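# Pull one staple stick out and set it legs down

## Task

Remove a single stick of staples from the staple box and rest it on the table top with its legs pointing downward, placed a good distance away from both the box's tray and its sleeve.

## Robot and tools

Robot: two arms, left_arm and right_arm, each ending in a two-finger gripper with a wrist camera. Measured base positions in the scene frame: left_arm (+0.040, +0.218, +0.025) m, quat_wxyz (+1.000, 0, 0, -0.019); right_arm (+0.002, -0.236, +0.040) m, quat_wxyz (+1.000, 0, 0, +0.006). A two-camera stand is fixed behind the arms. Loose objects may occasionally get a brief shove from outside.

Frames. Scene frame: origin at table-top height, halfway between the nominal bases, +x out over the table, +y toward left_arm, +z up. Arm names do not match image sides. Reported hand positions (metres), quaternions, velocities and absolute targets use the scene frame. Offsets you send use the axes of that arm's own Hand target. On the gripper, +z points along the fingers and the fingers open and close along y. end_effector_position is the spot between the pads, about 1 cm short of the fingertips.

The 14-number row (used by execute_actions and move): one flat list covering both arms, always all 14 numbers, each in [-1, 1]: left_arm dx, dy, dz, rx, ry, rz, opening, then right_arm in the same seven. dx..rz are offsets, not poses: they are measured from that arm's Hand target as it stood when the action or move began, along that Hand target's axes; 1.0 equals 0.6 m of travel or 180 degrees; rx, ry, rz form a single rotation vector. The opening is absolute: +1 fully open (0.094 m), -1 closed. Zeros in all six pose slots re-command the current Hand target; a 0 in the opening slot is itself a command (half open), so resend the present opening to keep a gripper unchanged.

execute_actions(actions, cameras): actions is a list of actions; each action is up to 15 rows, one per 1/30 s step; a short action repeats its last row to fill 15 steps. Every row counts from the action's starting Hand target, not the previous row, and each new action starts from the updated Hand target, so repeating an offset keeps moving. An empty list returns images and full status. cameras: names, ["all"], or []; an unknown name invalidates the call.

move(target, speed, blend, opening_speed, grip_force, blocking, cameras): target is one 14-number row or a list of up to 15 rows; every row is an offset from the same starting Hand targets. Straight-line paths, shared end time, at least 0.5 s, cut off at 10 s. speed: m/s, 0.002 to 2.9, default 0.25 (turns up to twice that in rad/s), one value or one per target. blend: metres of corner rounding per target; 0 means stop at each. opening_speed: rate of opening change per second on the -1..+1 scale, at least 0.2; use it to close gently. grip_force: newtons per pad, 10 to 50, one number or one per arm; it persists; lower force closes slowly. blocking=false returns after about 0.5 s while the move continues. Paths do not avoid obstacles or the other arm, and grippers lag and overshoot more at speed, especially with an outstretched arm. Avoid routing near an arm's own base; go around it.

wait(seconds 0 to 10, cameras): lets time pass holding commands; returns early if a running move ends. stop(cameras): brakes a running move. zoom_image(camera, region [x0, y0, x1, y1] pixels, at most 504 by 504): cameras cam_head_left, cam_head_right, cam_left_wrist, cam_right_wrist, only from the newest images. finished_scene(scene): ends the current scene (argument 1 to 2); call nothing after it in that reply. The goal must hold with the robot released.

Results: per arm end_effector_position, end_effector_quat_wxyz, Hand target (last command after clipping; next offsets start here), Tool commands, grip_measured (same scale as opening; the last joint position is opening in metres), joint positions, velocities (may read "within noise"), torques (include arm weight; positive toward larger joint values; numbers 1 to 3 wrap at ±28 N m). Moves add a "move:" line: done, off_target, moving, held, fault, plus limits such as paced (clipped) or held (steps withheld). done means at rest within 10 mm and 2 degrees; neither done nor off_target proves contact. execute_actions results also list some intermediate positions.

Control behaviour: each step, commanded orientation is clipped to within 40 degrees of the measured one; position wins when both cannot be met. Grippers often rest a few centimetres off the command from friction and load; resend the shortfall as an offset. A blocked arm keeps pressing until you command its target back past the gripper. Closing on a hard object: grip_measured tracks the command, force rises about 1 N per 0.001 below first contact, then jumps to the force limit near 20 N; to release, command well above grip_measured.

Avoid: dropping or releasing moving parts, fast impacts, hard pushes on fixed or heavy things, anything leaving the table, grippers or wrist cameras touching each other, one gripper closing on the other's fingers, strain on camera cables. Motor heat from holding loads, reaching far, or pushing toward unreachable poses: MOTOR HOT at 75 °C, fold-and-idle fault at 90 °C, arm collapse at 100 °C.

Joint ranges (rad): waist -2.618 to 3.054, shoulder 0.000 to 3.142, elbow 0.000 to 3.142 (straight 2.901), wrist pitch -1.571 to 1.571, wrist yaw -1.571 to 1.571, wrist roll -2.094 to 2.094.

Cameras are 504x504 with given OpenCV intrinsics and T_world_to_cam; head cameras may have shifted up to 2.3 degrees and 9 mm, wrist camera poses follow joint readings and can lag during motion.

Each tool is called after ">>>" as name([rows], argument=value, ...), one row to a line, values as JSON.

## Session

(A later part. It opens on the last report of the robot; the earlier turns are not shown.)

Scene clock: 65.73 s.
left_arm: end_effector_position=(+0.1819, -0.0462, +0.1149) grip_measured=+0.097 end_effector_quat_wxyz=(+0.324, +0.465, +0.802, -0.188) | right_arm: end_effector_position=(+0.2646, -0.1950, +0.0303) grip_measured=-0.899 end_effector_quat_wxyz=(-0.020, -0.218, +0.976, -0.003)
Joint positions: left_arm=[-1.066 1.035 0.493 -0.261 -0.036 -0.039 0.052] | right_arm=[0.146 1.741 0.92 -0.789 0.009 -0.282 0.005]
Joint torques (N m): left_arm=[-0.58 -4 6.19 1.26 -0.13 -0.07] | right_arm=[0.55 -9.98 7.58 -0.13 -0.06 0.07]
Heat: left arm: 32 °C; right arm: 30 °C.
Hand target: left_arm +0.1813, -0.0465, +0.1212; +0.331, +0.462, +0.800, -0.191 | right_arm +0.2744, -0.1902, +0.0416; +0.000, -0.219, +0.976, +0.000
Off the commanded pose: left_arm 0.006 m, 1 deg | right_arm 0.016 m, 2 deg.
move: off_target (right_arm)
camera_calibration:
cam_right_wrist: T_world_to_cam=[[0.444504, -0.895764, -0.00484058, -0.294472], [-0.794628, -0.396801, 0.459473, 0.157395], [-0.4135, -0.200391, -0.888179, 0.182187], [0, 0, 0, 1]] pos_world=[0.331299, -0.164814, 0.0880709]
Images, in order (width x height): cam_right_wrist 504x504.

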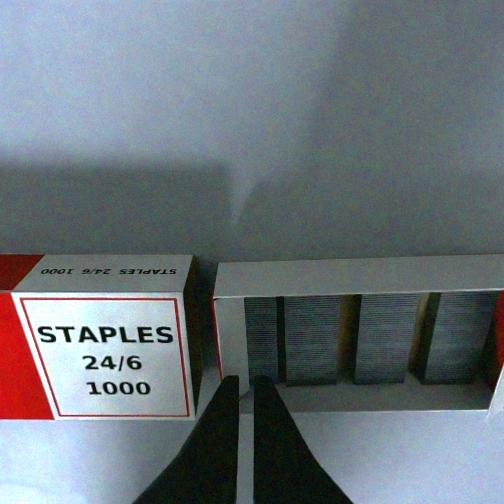

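>>> zoom_image(camera="cam_right_wrist", region=[240, 260, 504, 420])

Scaled by 1.909 from the camera's 504x504 image, which has a finer 720x720 frame.

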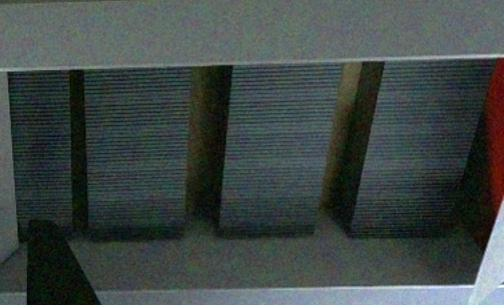

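>>> move([
  [0,0,0,0,0,0,0.1,0,0,-0.045,0,0,0,-0.9],
  [0,0,0,0,0,0,0.1,-0.0007,-0.0515,-0.031,0,0,0,-0.64],
  [0,0,0,0,0,0,0.1,-0.0007,-0.0515,0.007,0,0,0,-0.64],
], cameras=["cam_right_wrist"], speed=0.15, blend=[0.01,0.01,0])

>>> zoom_image(camera="cam_right_wrist", region=[110, 260, 380, 460])

Scene clock: 70.50 s.
left_arm: end_effector_position=(+0.1819, -0.0462, +0.1149) grip_measured=+0.097 end_effector_quat_wxyz=(+0.324, +0.465, +0.802, -0.188) | right_arm: end_effector_position=(+0.2941, -0.2193, +0.0480) grip_measured=-0.642 end_effector_quat_wxyz=(+0.011, -0.216, +0.976, -0.006)
Joint positions: left_arm=[-1.066 1.035 0.493 -0.261 -0.036 -0.039 0.052] | right_arm=[0.047 1.743 1.005 -0.81 0.008 -0.375 0.017]
Joint torques (N m): left_arm=[-0.58 -4 6.19 1.27 -0.14 -0.06] | right_arm=[0.09 -6.89 3.82 0.31 -0.05 -0.04]
Heat: left arm: 32 °C; right arm: 30 °C.
Hand target: left_arm +0.1813, -0.0465, +0.1212; +0.331, +0.462, +0.800, -0.191 | right_arm +0.2880, -0.2180, +0.0374; -0.001, -0.219, +0.976, +0.000
Off the commanded pose: left_arm 0.006 m, 1 deg | right_arm 0.012 m, 1 deg.
move: off_target (right_arm); blend cut to 0 m at target 2
camera_calibration:
cam_right_wrist: T_world_to_cam=[[0.439122, -0.898312, 0.0144014, -0.329147], [-0.823345, -0.395957, 0.406597, 0.174235], [-0.359549, -0.190403, -0.913494, 0.192793], [0, 0, 0, 1]] pos_world=[0.357309, -0.189979, 0.110012]
Images, in order (width x height): cam_right_wrist 504x504.

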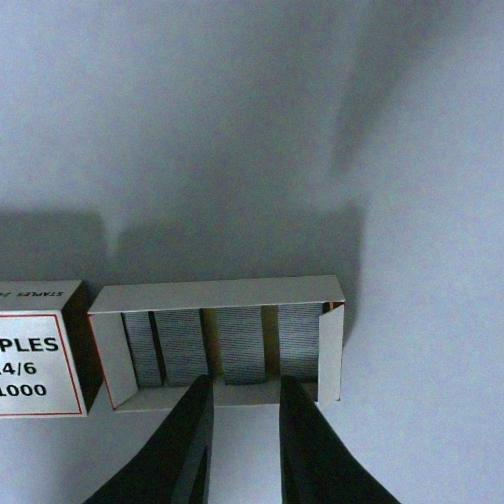

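Scaled by 1.867 from the camera's 504x504 image, which has a finer 720x720 frame.

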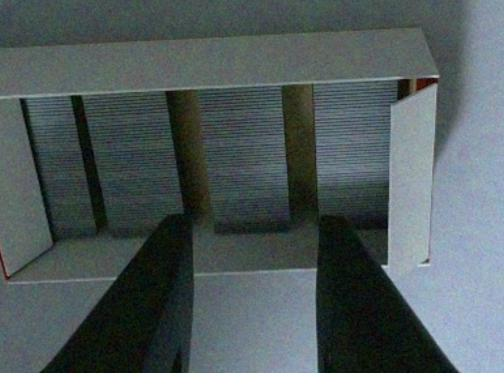

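>>> move([
  [0,0,0,0,0,0,0.1,0,0.003,0.012,0,0,-0.02,-0.64],
  [0,0,0,0,0,0,0.1,0,0.003,0.034,0,0,-0.02,-0.64],
], cameras=["cam_right_wrist"], speed=0.08, blend=[0.003,0])

>>> zoom_image(camera="cam_right_wrist", region=[110, 290, 380, 490])

Scene clock: 73.93 s.
left_arm: end_effector_position=(+0.1819, -0.0462, +0.1149) grip_measured=+0.097 end_effector_quat_wxyz=(+0.324, +0.465, +0.802, -0.188) | right_arm: end_effector_position=(+0.2914, -0.2194, +0.0253) grip_measured=-0.642 end_effector_quat_wxyz=(+0.007, -0.243, +0.970, -0.005)
Joint positions: left_arm=[-1.066 1.035 0.493 -0.261 -0.036 -0.039 0.052] | right_arm=[0.047 1.788 0.956 -0.724 0.008 -0.432 0.017]
Joint torques (N m): left_arm=[-0.58 -4 6.19 1.27 -0.13 -0.06] | right_arm=[0.62 -7.15 4.05 0.31 -0.05 -0.02]
Heat: left arm: 32 °C; right arm: 30 °C.
Hand target: left_arm +0.1813, -0.0465, +0.1212; +0.331, +0.462, +0.800, -0.191 | right_arm +0.2873, -0.2164, +0.0170; +0.000, -0.249, +0.968, +0.000
Off the commanded pose: left_arm 0.006 m, 1 deg | right_arm 0.010 m, 1 deg.
move: done
camera_calibration:
cam_right_wrist: T_world_to_cam=[[0.489903, -0.871697, 0.0118346, -0.336725], [-0.795757, -0.441597, 0.414443, 0.162828], [-0.356042, -0.212454, -0.909998, 0.165185], [0, 0, 0, 1]] pos_world=[0.353346, -0.186524, 0.0868199]
Images, in order (width x height): cam_right_wrist 504x504.

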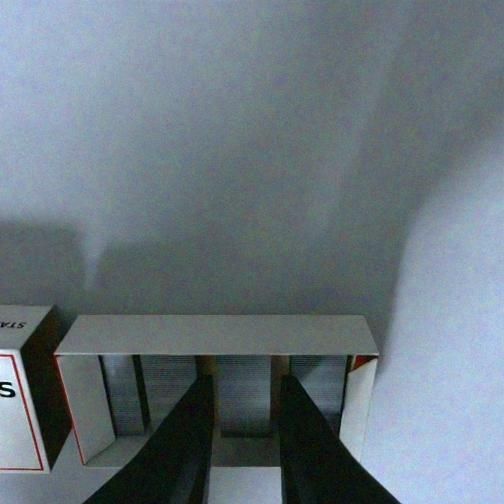

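Scaled by 1.867 from the camera's 504x504 image, which has a finer 720x720 frame.

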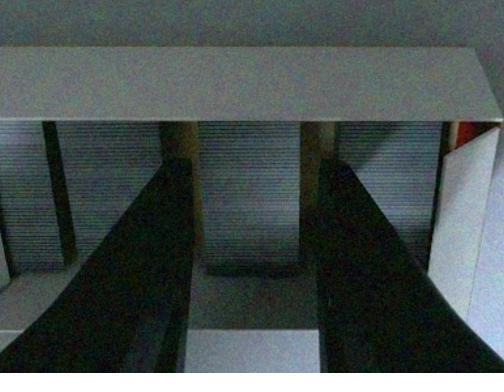

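>>> move(target=[0,0,0,0,0,0,0.1,0,0.0005,0.0147,0,0,0,-0.64], cameras=["cam_right_wrist"], speed=0.05)

>>> zoom_image(camera="cam_right_wrist", region=[110, 304, 380, 504])

Scene clock: 75.27 s.
left_arm: end_effector_position=(+0.1819, -0.0462, +0.1149) grip_measured=+0.097 end_effector_quat_wxyz=(+0.324, +0.465, +0.802, -0.188) | right_arm: end_effector_position=(+0.2924, -0.2194, +0.0210) grip_measured=-0.642 end_effector_quat_wxyz=(+0.009, -0.243, +0.970, -0.006)
Joint positions: left_arm=[-1.066 1.035 0.493 -0.261 -0.036 -0.039 0.052] | right_arm=[0.047 1.798 0.947 -0.701 0.008 -0.432 0.017]
Joint torques (N m): left_arm=[-0.58 -4 6.19 1.27 -0.13 -0.07] | right_arm=[0.7 -6.39 3.41 0.44 -0.05 -0.02]
Heat: left arm: 32 °C; right arm: 30 °C.
Hand target: left_arm +0.1813, -0.0465, +0.1212; +0.331, +0.462, +0.800, -0.191 | right_arm +0.2871, -0.2161, +0.0082; +0.000, -0.249, +0.968, +0.000
Off the commanded pose: left_arm 0.006 m, 1 deg | right_arm 0.014 m, 1 deg.
move: off_target (right_arm)
camera_calibration:
cam_right_wrist: T_world_to_cam=[[0.489813, -0.871719, 0.0137733, -0.337072], [-0.797654, -0.441708, 0.410662, 0.166107], [-0.351898, -0.212134, -0.911684, 0.160459], [0, 0, 0, 1]] pos_world=[0.354063, -0.186422, 0.0827165]
Images, in order (width x height): cam_right_wrist 504x504.

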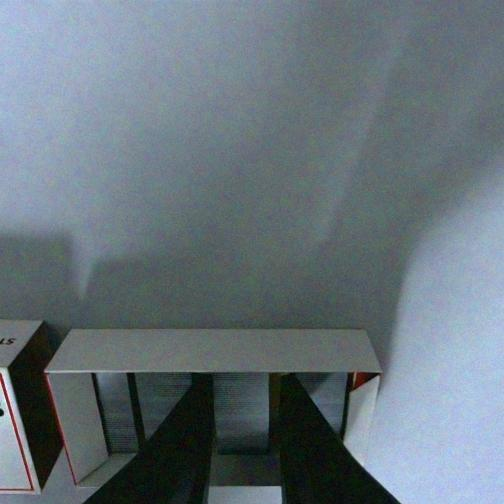

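Scaled by 1.867 from the camera's 504x504 image, which has a finer 720x720 frame.

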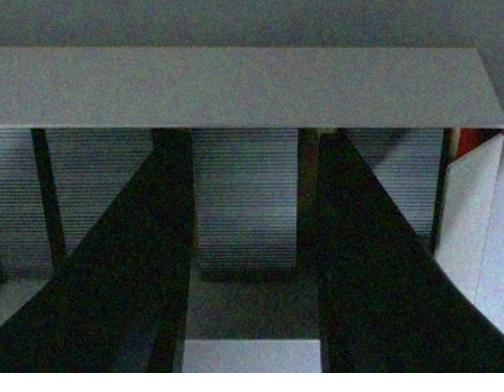

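>>> move([
  [0,0,0,0,0,0,0.1,0,0.0025,-0.012,0,0,0,-0.665],
  [0,0,0,0,0,0,0.1,0,0.0025,0.0,0,0,0,-0.665],
], cameras=["cam_right_wrist"], speed=0.06)

>>> zoom_image(camera="cam_right_wrist", region=[110, 304, 380, 504])

Scene clock: 78.90 s.
left_arm: end_effector_position=(+0.1819, -0.0462, +0.1149) grip_measured=+0.097 end_effector_quat_wxyz=(+0.324, +0.465, +0.802, -0.188) | right_arm: end_effector_position=(+0.2920, -0.2176, +0.0178) grip_measured=-0.663 end_effector_quat_wxyz=(+0.009, -0.246, +0.969, -0.006)
Joint positions: left_arm=[-1.066 1.035 0.493 -0.261 -0.036 -0.039 0.052] | right_arm=[0.053 1.804 0.94 -0.687 0.008 -0.432 0.016]
Joint torques (N m): left_arm=[-0.58 -4 6.19 1.27 -0.14 -0.07] | right_arm=[0.58 -6.95 3.79 0.28 -0.05 0.02]
Heat: left arm: 32 °C; right arm: 30 °C.
Hand target: left_arm +0.1813, -0.0465, +0.1212; +0.331, +0.462, +0.800, -0.191 | right_arm +0.2864, -0.2148, +0.0083; +0.000, -0.249, +0.968, +0.000
Off the commanded pose: left_arm 0.006 m, 1 deg | right_arm 0.011 m, 1 deg.
move: off_target (right_arm)
camera_calibration:
cam_right_wrist: T_world_to_cam=[[0.495153, -0.868693, 0.0139912, -0.336258], [-0.795095, -0.446593, 0.410339, 0.166096], [-0.35021, -0.214305, -0.911826, 0.156792], [0, 0, 0, 1]] pos_world=[0.353472, -0.184326, 0.0795163]
Images, in order (width x height): cam_right_wrist 504x504.

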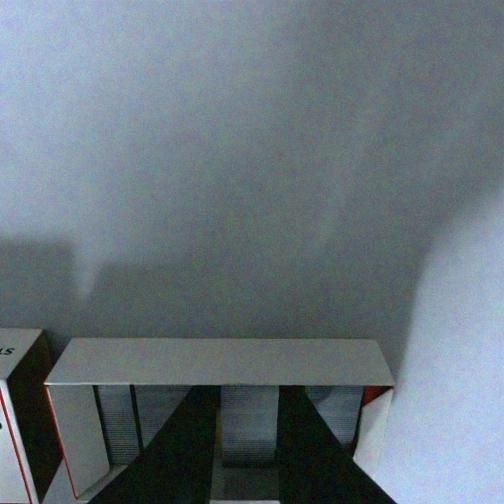

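Scaled by 1.867 from the camera's 504x504 image, which has a finer 720x720 frame.

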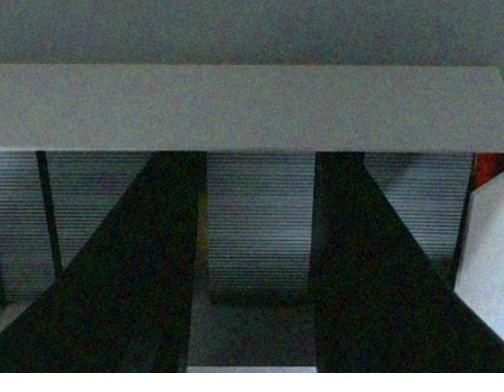

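>>> move([
  [0,0,0,0,0,0,0.1,0,0,0.0025,0,0,0,-0.665],
  [0,0,0,0,0,0,0.1,0,0,0.0025,0,0,0,-0.8],
], cameras=["cam_right_wrist"], speed=0.05, grip_force=15)

>>> zoom_image(camera="cam_right_wrist", region=[110, 304, 380, 504])

Scene clock: 82.23 s.
left_arm: end_effector_position=(+0.1819, -0.0462, +0.1149) grip_measured=+0.097 end_effector_quat_wxyz=(+0.324, +0.465, +0.802, -0.188) | right_arm: end_effector_position=(+0.2936, -0.2175, +0.0178) grip_measured=-0.712 end_effector_quat_wxyz=(+0.012, -0.246, +0.969, -0.006)
Joint positions: left_arm=[-1.066 1.035 0.493 -0.261 -0.036 -0.039 0.052] | right_arm=[0.053 1.804 0.94 -0.68 0.008 -0.432 0.014]
Joint torques (N m): left_arm=[-0.58 -4 6.17 1.27 -0.13 -0.07] | right_arm=[0.59 -6.72 3.6 0.31 -0.05 0.02]
Heat: left arm: 33 °C; right arm: 29 °C.
Hand target: left_arm +0.1813, -0.0465, +0.1212; +0.331, +0.462, +0.800, -0.191 | right_arm +0.2865, -0.2148, +0.0068; +0.000, -0.249, +0.968, +0.000
Off the commanded pose: left_arm 0.006 m, 1 deg | right_arm 0.013 m, 2 deg.
grip_force (N): 15, 15
move: off_target (right_arm); target 2's new opening was sent with right_arm's hand 0.013 m and 2 deg from that target
camera_calibration:
cam_right_wrist: T_world_to_cam=[[0.494986, -0.868737, 0.0168514, -0.33696], [-0.79778, -0.446701, 0.404977, 0.168272], [-0.344291, -0.213902, -0.914172, 0.155857], [0, 0, 0, 1]] pos_world=[0.354695, -0.184225, 0.0800118]
Images, in order (width x height): cam_right_wrist 504x504.

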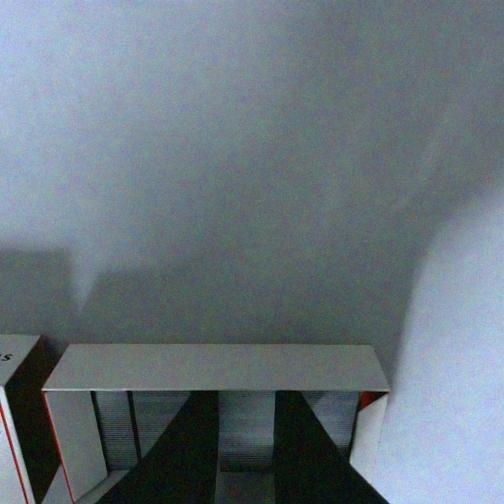

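Scaled by 1.867 from the camera's 504x504 image, which has a finer 720x720 frame.

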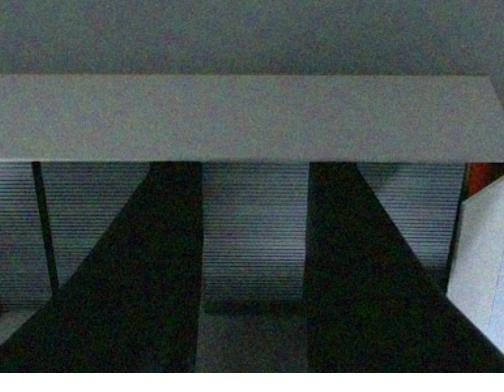

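>>> move(target=[0,0,0,0,0,0,0.1,0,0,-0.12,0,0,0,-0.8], cameras=["cam_right_wrist"], speed=0.08)

Scene clock: 84.60 s.
left_arm: end_effector_position=(+0.1819, -0.0462, +0.1149) grip_measured=+0.097 end_effector_quat_wxyz=(+0.324, +0.465, +0.802, -0.188) | right_arm: end_effector_position=(+0.2788, -0.2185, +0.0672) grip_measured=-0.712 end_effector_quat_wxyz=(-0.018, -0.246, +0.969, -0.001)
Joint positions: left_arm=[-1.066 1.035 0.493 -0.261 -0.036 -0.039 0.052] | right_arm=[0.053 1.708 1.048 -0.947 0.008 -0.432 0.014]
Joint torques (N m): left_arm=[-0.58 -4 6.17 1.26 -0.13 -0.07] | right_arm=[0.62 -10.03 7.9 -0.14 -0.04 0.03]
Heat: left arm: 33 °C; right arm: 30 °C.
Hand target: left_arm +0.1813, -0.0465, +0.1212; +0.331, +0.462, +0.800, -0.191 | right_arm +0.2865, -0.2148, +0.0788; +0.000, -0.249, +0.968, +0.000
Off the commanded pose: left_arm 0.006 m, 1 deg | right_arm 0.014 m, 2 deg.
grip_force (N): 15, 15
move: off_target (right_arm)
camera_calibration:
cam_right_wrist: T_world_to_cam=[[0.495232, -0.868698, -0.0104609, -0.329493], [-0.771016, -0.44503, 0.455502, 0.125495], [-0.400349, -0.217514, -0.890173, 0.208916], [0, 0, 0, 1]] pos_world=[0.343574, -0.184939, 0.125361]
Images, in order (width x height): cam_right_wrist 504x504.

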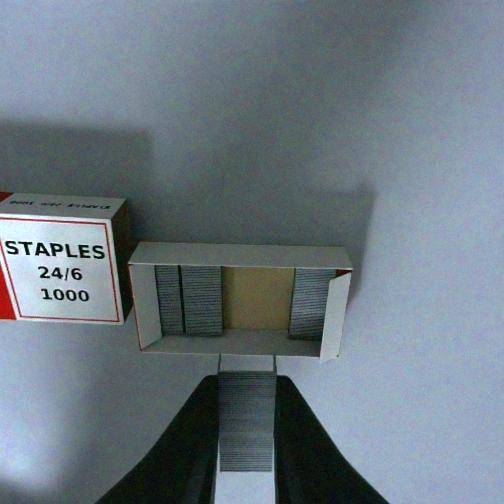

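>>> move([
  [0,0,0,0,0,0,0.1,0.1497,-0.1975,0.023,0,0,0,-0.8],
  [0,0,0,0,0,0,0.1,0.1497,-0.1975,0.102,0,0,0,-0.8],
], cameras=["cam_right_wrist"], speed=[0.2,0.1], blend=[0.02,0])

>>> zoom_image(camera="cam_right_wrist", region=[150, 300, 350, 500])

Scene clock: 87.40 s.
left_arm: end_effector_position=(+0.1819, -0.0462, +0.1149) grip_measured=+0.097 end_effector_quat_wxyz=(+0.324, +0.465, +0.802, -0.188) | right_arm: end_effector_position=(+0.2683, -0.3655, +0.0258) grip_measured=-0.712 end_effector_quat_wxyz=(+0.003, -0.247, +0.969, -0.010)
Joint positions: left_arm=[-1.066 1.035 0.493 -0.261 -0.036 -0.039 0.052] | right_arm=[-0.46 1.805 0.98 -0.728 0.012 -0.947 0.014]
Joint torques (N m): left_arm=[-0.58 -4.01 6.19 1.26 -0.13 -0.07] | right_arm=[-0.05 -7.41 4.14 0.25 -0.08 -0.03]
Heat: left arm: 33 °C; right arm: 30 °C.
Hand target: left_arm +0.1813, -0.0465, +0.1212; +0.331, +0.462, +0.800, -0.191 | right_arm +0.2649, -0.3619, +0.0176; +0.000, -0.249, +0.968, +0.000
Off the commanded pose: left_arm 0.006 m, 1 deg | right_arm 0.009 m, 1 deg.
grip_force (N): 15, 15
move: done
camera_calibration:
cam_right_wrist: T_world_to_cam=[[0.496076, -0.868054, 0.019772, -0.453182], [-0.790801, -0.44229, 0.423099, 0.0779781], [-0.358528, -0.225525, -0.905868, 0.122059], [0, 0, 0, 1]] pos_world=[0.330239, -0.33137, 0.0865373]
Images, in order (width x height): cam_right_wrist 504x504.

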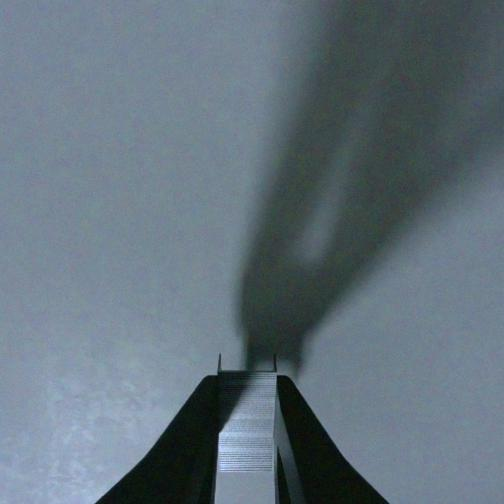

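Scaled by 2.520 from the camera's 504x504 image, which has a finer 720x720 frame.

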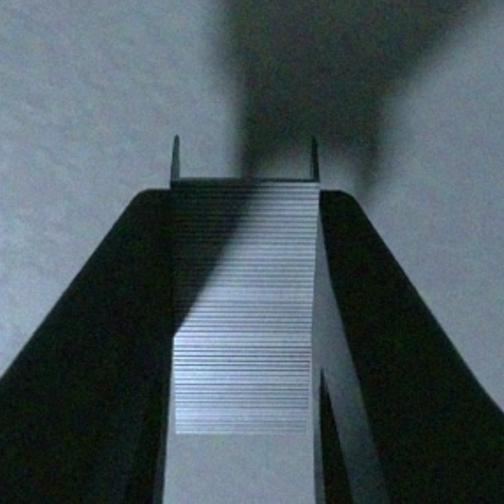

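>>> move(target=[0,0,0,0,0,0,0.1,0,0,0.0117,0,0,0,-0.8], speed=0.05)

>>> move(target=[0,0,0,0,0,0,0.1,0,0,0.0042,0,0,0,-0.8], cameras=["cam_right_wrist"], speed=0.05)

>>> zoom_image(camera="cam_right_wrist", region=[150, 300, 350, 500])

Scene clock: 89.00 s.
left_arm: end_effector_position=(+0.1819, -0.0461, +0.1148) grip_measured=+0.097 end_effector_quat_wxyz=(+0.324, +0.465, +0.802, -0.188) | right_arm: end_effector_position=(+0.2698, -0.3662, +0.0204) grip_measured=-0.712 end_effector_quat_wxyz=(+0.005, -0.247, +0.969, -0.012)
Joint positions: left_arm=[-1.066 1.035 0.493 -0.262 -0.036 -0.039 0.052] | right_arm=[-0.46 1.817 0.97 -0.699 0.012 -0.948 0.014]
Joint torques (N m): left_arm=[-0.58 -4 6.19 1.27 -0.13 -0.07] | right_arm=[-0.06 -7.17 3.85 0.31 -0.09 -0.04]
Heat: left arm: 33 °C; right arm: 30 °C.
Hand target: left_arm +0.1812, -0.0465, +0.1211; +0.331, +0.462, +0.800, -0.191 | right_arm +0.2649, -0.3619, +0.0106; +0.000, -0.249, +0.968, +0.000
Off the commanded pose: left_arm 0.006 m, 1 deg | right_arm 0.012 m, 2 deg.
grip_force (N): 15, 15
move: off_target (right_arm)

Scene clock: 89.73 s.
left_arm: end_effector_position=(+0.1819, -0.0461, +0.1148) grip_measured=+0.097 end_effector_quat_wxyz=(+0.324, +0.465, +0.802, -0.188) | right_arm: end_effector_position=(+0.2720, -0.3672, +0.0205) grip_measured=-0.712 end_effector_quat_wxyz=(+0.009, -0.247, +0.969, -0.016)
Joint positions: left_arm=[-1.066 1.035 0.493 -0.262 -0.036 -0.039 0.052] | right_arm=[-0.46 1.817 0.97 -0.69 0.012 -0.948 0.014]
Joint torques (N m): left_arm=[-0.58 -4 6.17 1.26 -0.14 -0.07] | right_arm=[-0.06 -6.76 3.55 0.28 -0.09 -0.04]
Heat: left arm: 33 °C; right arm: 30 °C.
Hand target: left_arm +0.1812, -0.0465, +0.1211; +0.331, +0.462, +0.800, -0.191 | right_arm +0.2649, -0.3619, +0.0081; +0.000, -0.249, +0.968, +0.000
Off the commanded pose: left_arm 0.006 m, 1 deg | right_arm 0.015 m, 2 deg.
grip_force (N): 15, 15
move: off_target (right_arm)
camera_calibration:
cam_right_wrist: T_world_to_cam=[[0.496023, -0.867685, 0.0329121, -0.456592], [-0.796648, -0.439681, 0.414768, 0.0850918], [-0.345418, -0.231954, -0.909332, 0.112394], [0, 0, 0, 1]] pos_world=[0.333091, -0.332695, 0.0819371]
Images, in order (width x height): cam_right_wrist 504x504.

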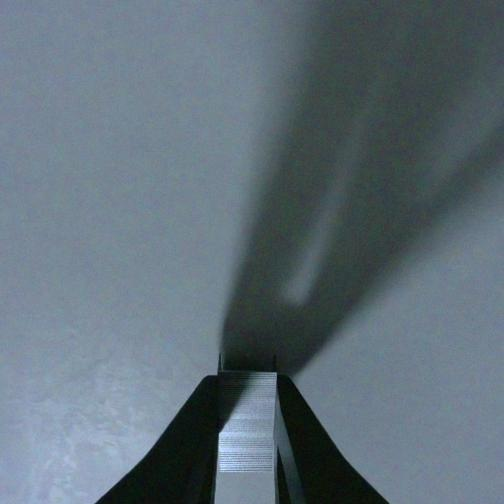

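Scaled by 2.520 from the camera's 504x504 image, which has a finer 720x720 frame.

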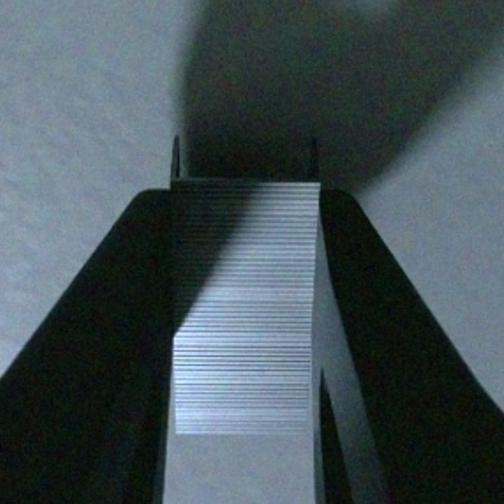

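>>> move([
  [0,0,0,0,0,0,0.1,0,0,-0.003,0,0,0,-0.8],
  [0,0,0,0,0,0,0.1,0,0,-0.003,0,0,0,-0.62],
  [0,0,0,0,0,0,0.1,0,0,-0.1,0,0,0,-0.62],
], cameras=["cam_right_wrist","cam_head_right"], speed=0.06, opening_speed=0.4)

>>> zoom_image(camera="cam_right_wrist", region=[150, 200, 350, 400])

Scene clock: 93.60 s.
left_arm: end_effector_position=(+0.1819, -0.0461, +0.1148) grip_measured=+0.097 end_effector_quat_wxyz=(+0.324, +0.465, +0.802, -0.188) | right_arm: end_effector_position=(+0.2573, -0.3602, +0.0562) grip_measured=-0.622 end_effector_quat_wxyz=(-0.017, -0.247, +0.969, +0.006)
Joint positions: left_arm=[-1.066 1.035 0.493 -0.262 -0.036 -0.039 0.052] | right_arm=[-0.46 1.747 1.046 -0.903 0.012 -0.948 0.018]
Joint torques (N m): left_arm=[-0.59 -4 6.19 1.26 -0.14 -0.07] | right_arm=[-0.05 -10.43 7.8 -0.15 -0.08 -0.03]
Heat: left arm: 33 °C; right arm: 30 °C.
Hand target: left_arm +0.1812, -0.0465, +0.1211; +0.331, +0.462, +0.800, -0.191 | right_arm +0.2650, -0.3619, +0.0681; +0.000, -0.249, +0.968, +0.000
Off the commanded pose: left_arm 0.006 m, 1 deg | right_arm 0.014 m, 2 deg.
grip_force (N): 15, 15
move: off_target (right_arm); target 2's new opening was sent with right_arm's hand 0.014 m and 2 deg from that target
camera_calibration:
cam_right_wrist: T_world_to_cam=[[0.496362, -0.867828, -0.0223322, -0.441423], [-0.770505, -0.452257, 0.449206, 0.0485524], [-0.399933, -0.205761, -0.893149, 0.163928], [0, 0, 0, 1]] pos_world=[0.322076, -0.327391, 0.114744]
Images, in order (width x height): cam_head_right 504x504, cam_right_wrist 504x504.

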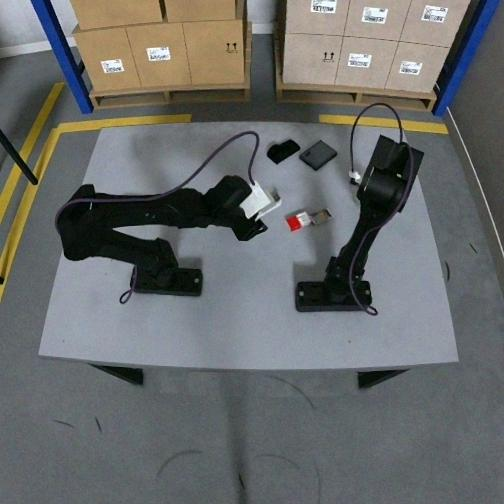

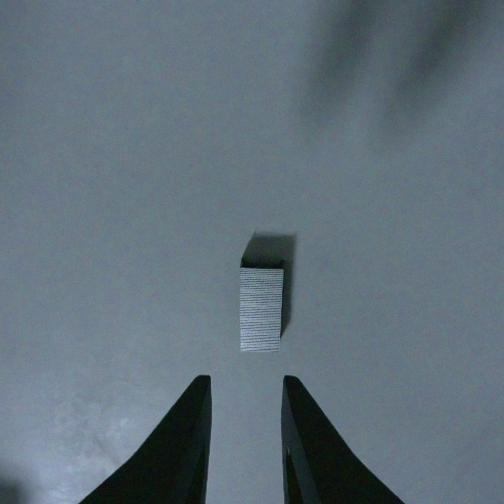

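Scaled by 2.520 from the camera's 504x504 image, which has a finer 720x720 frame.

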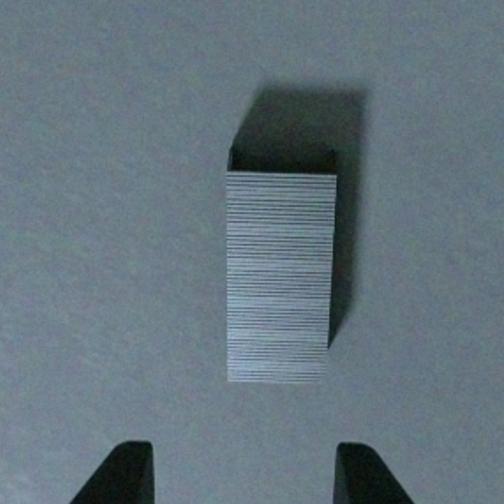

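Placed, with the legs down and well clear of the box.

>>> finished_scene(scene=2)

The scene is finished: the task was done.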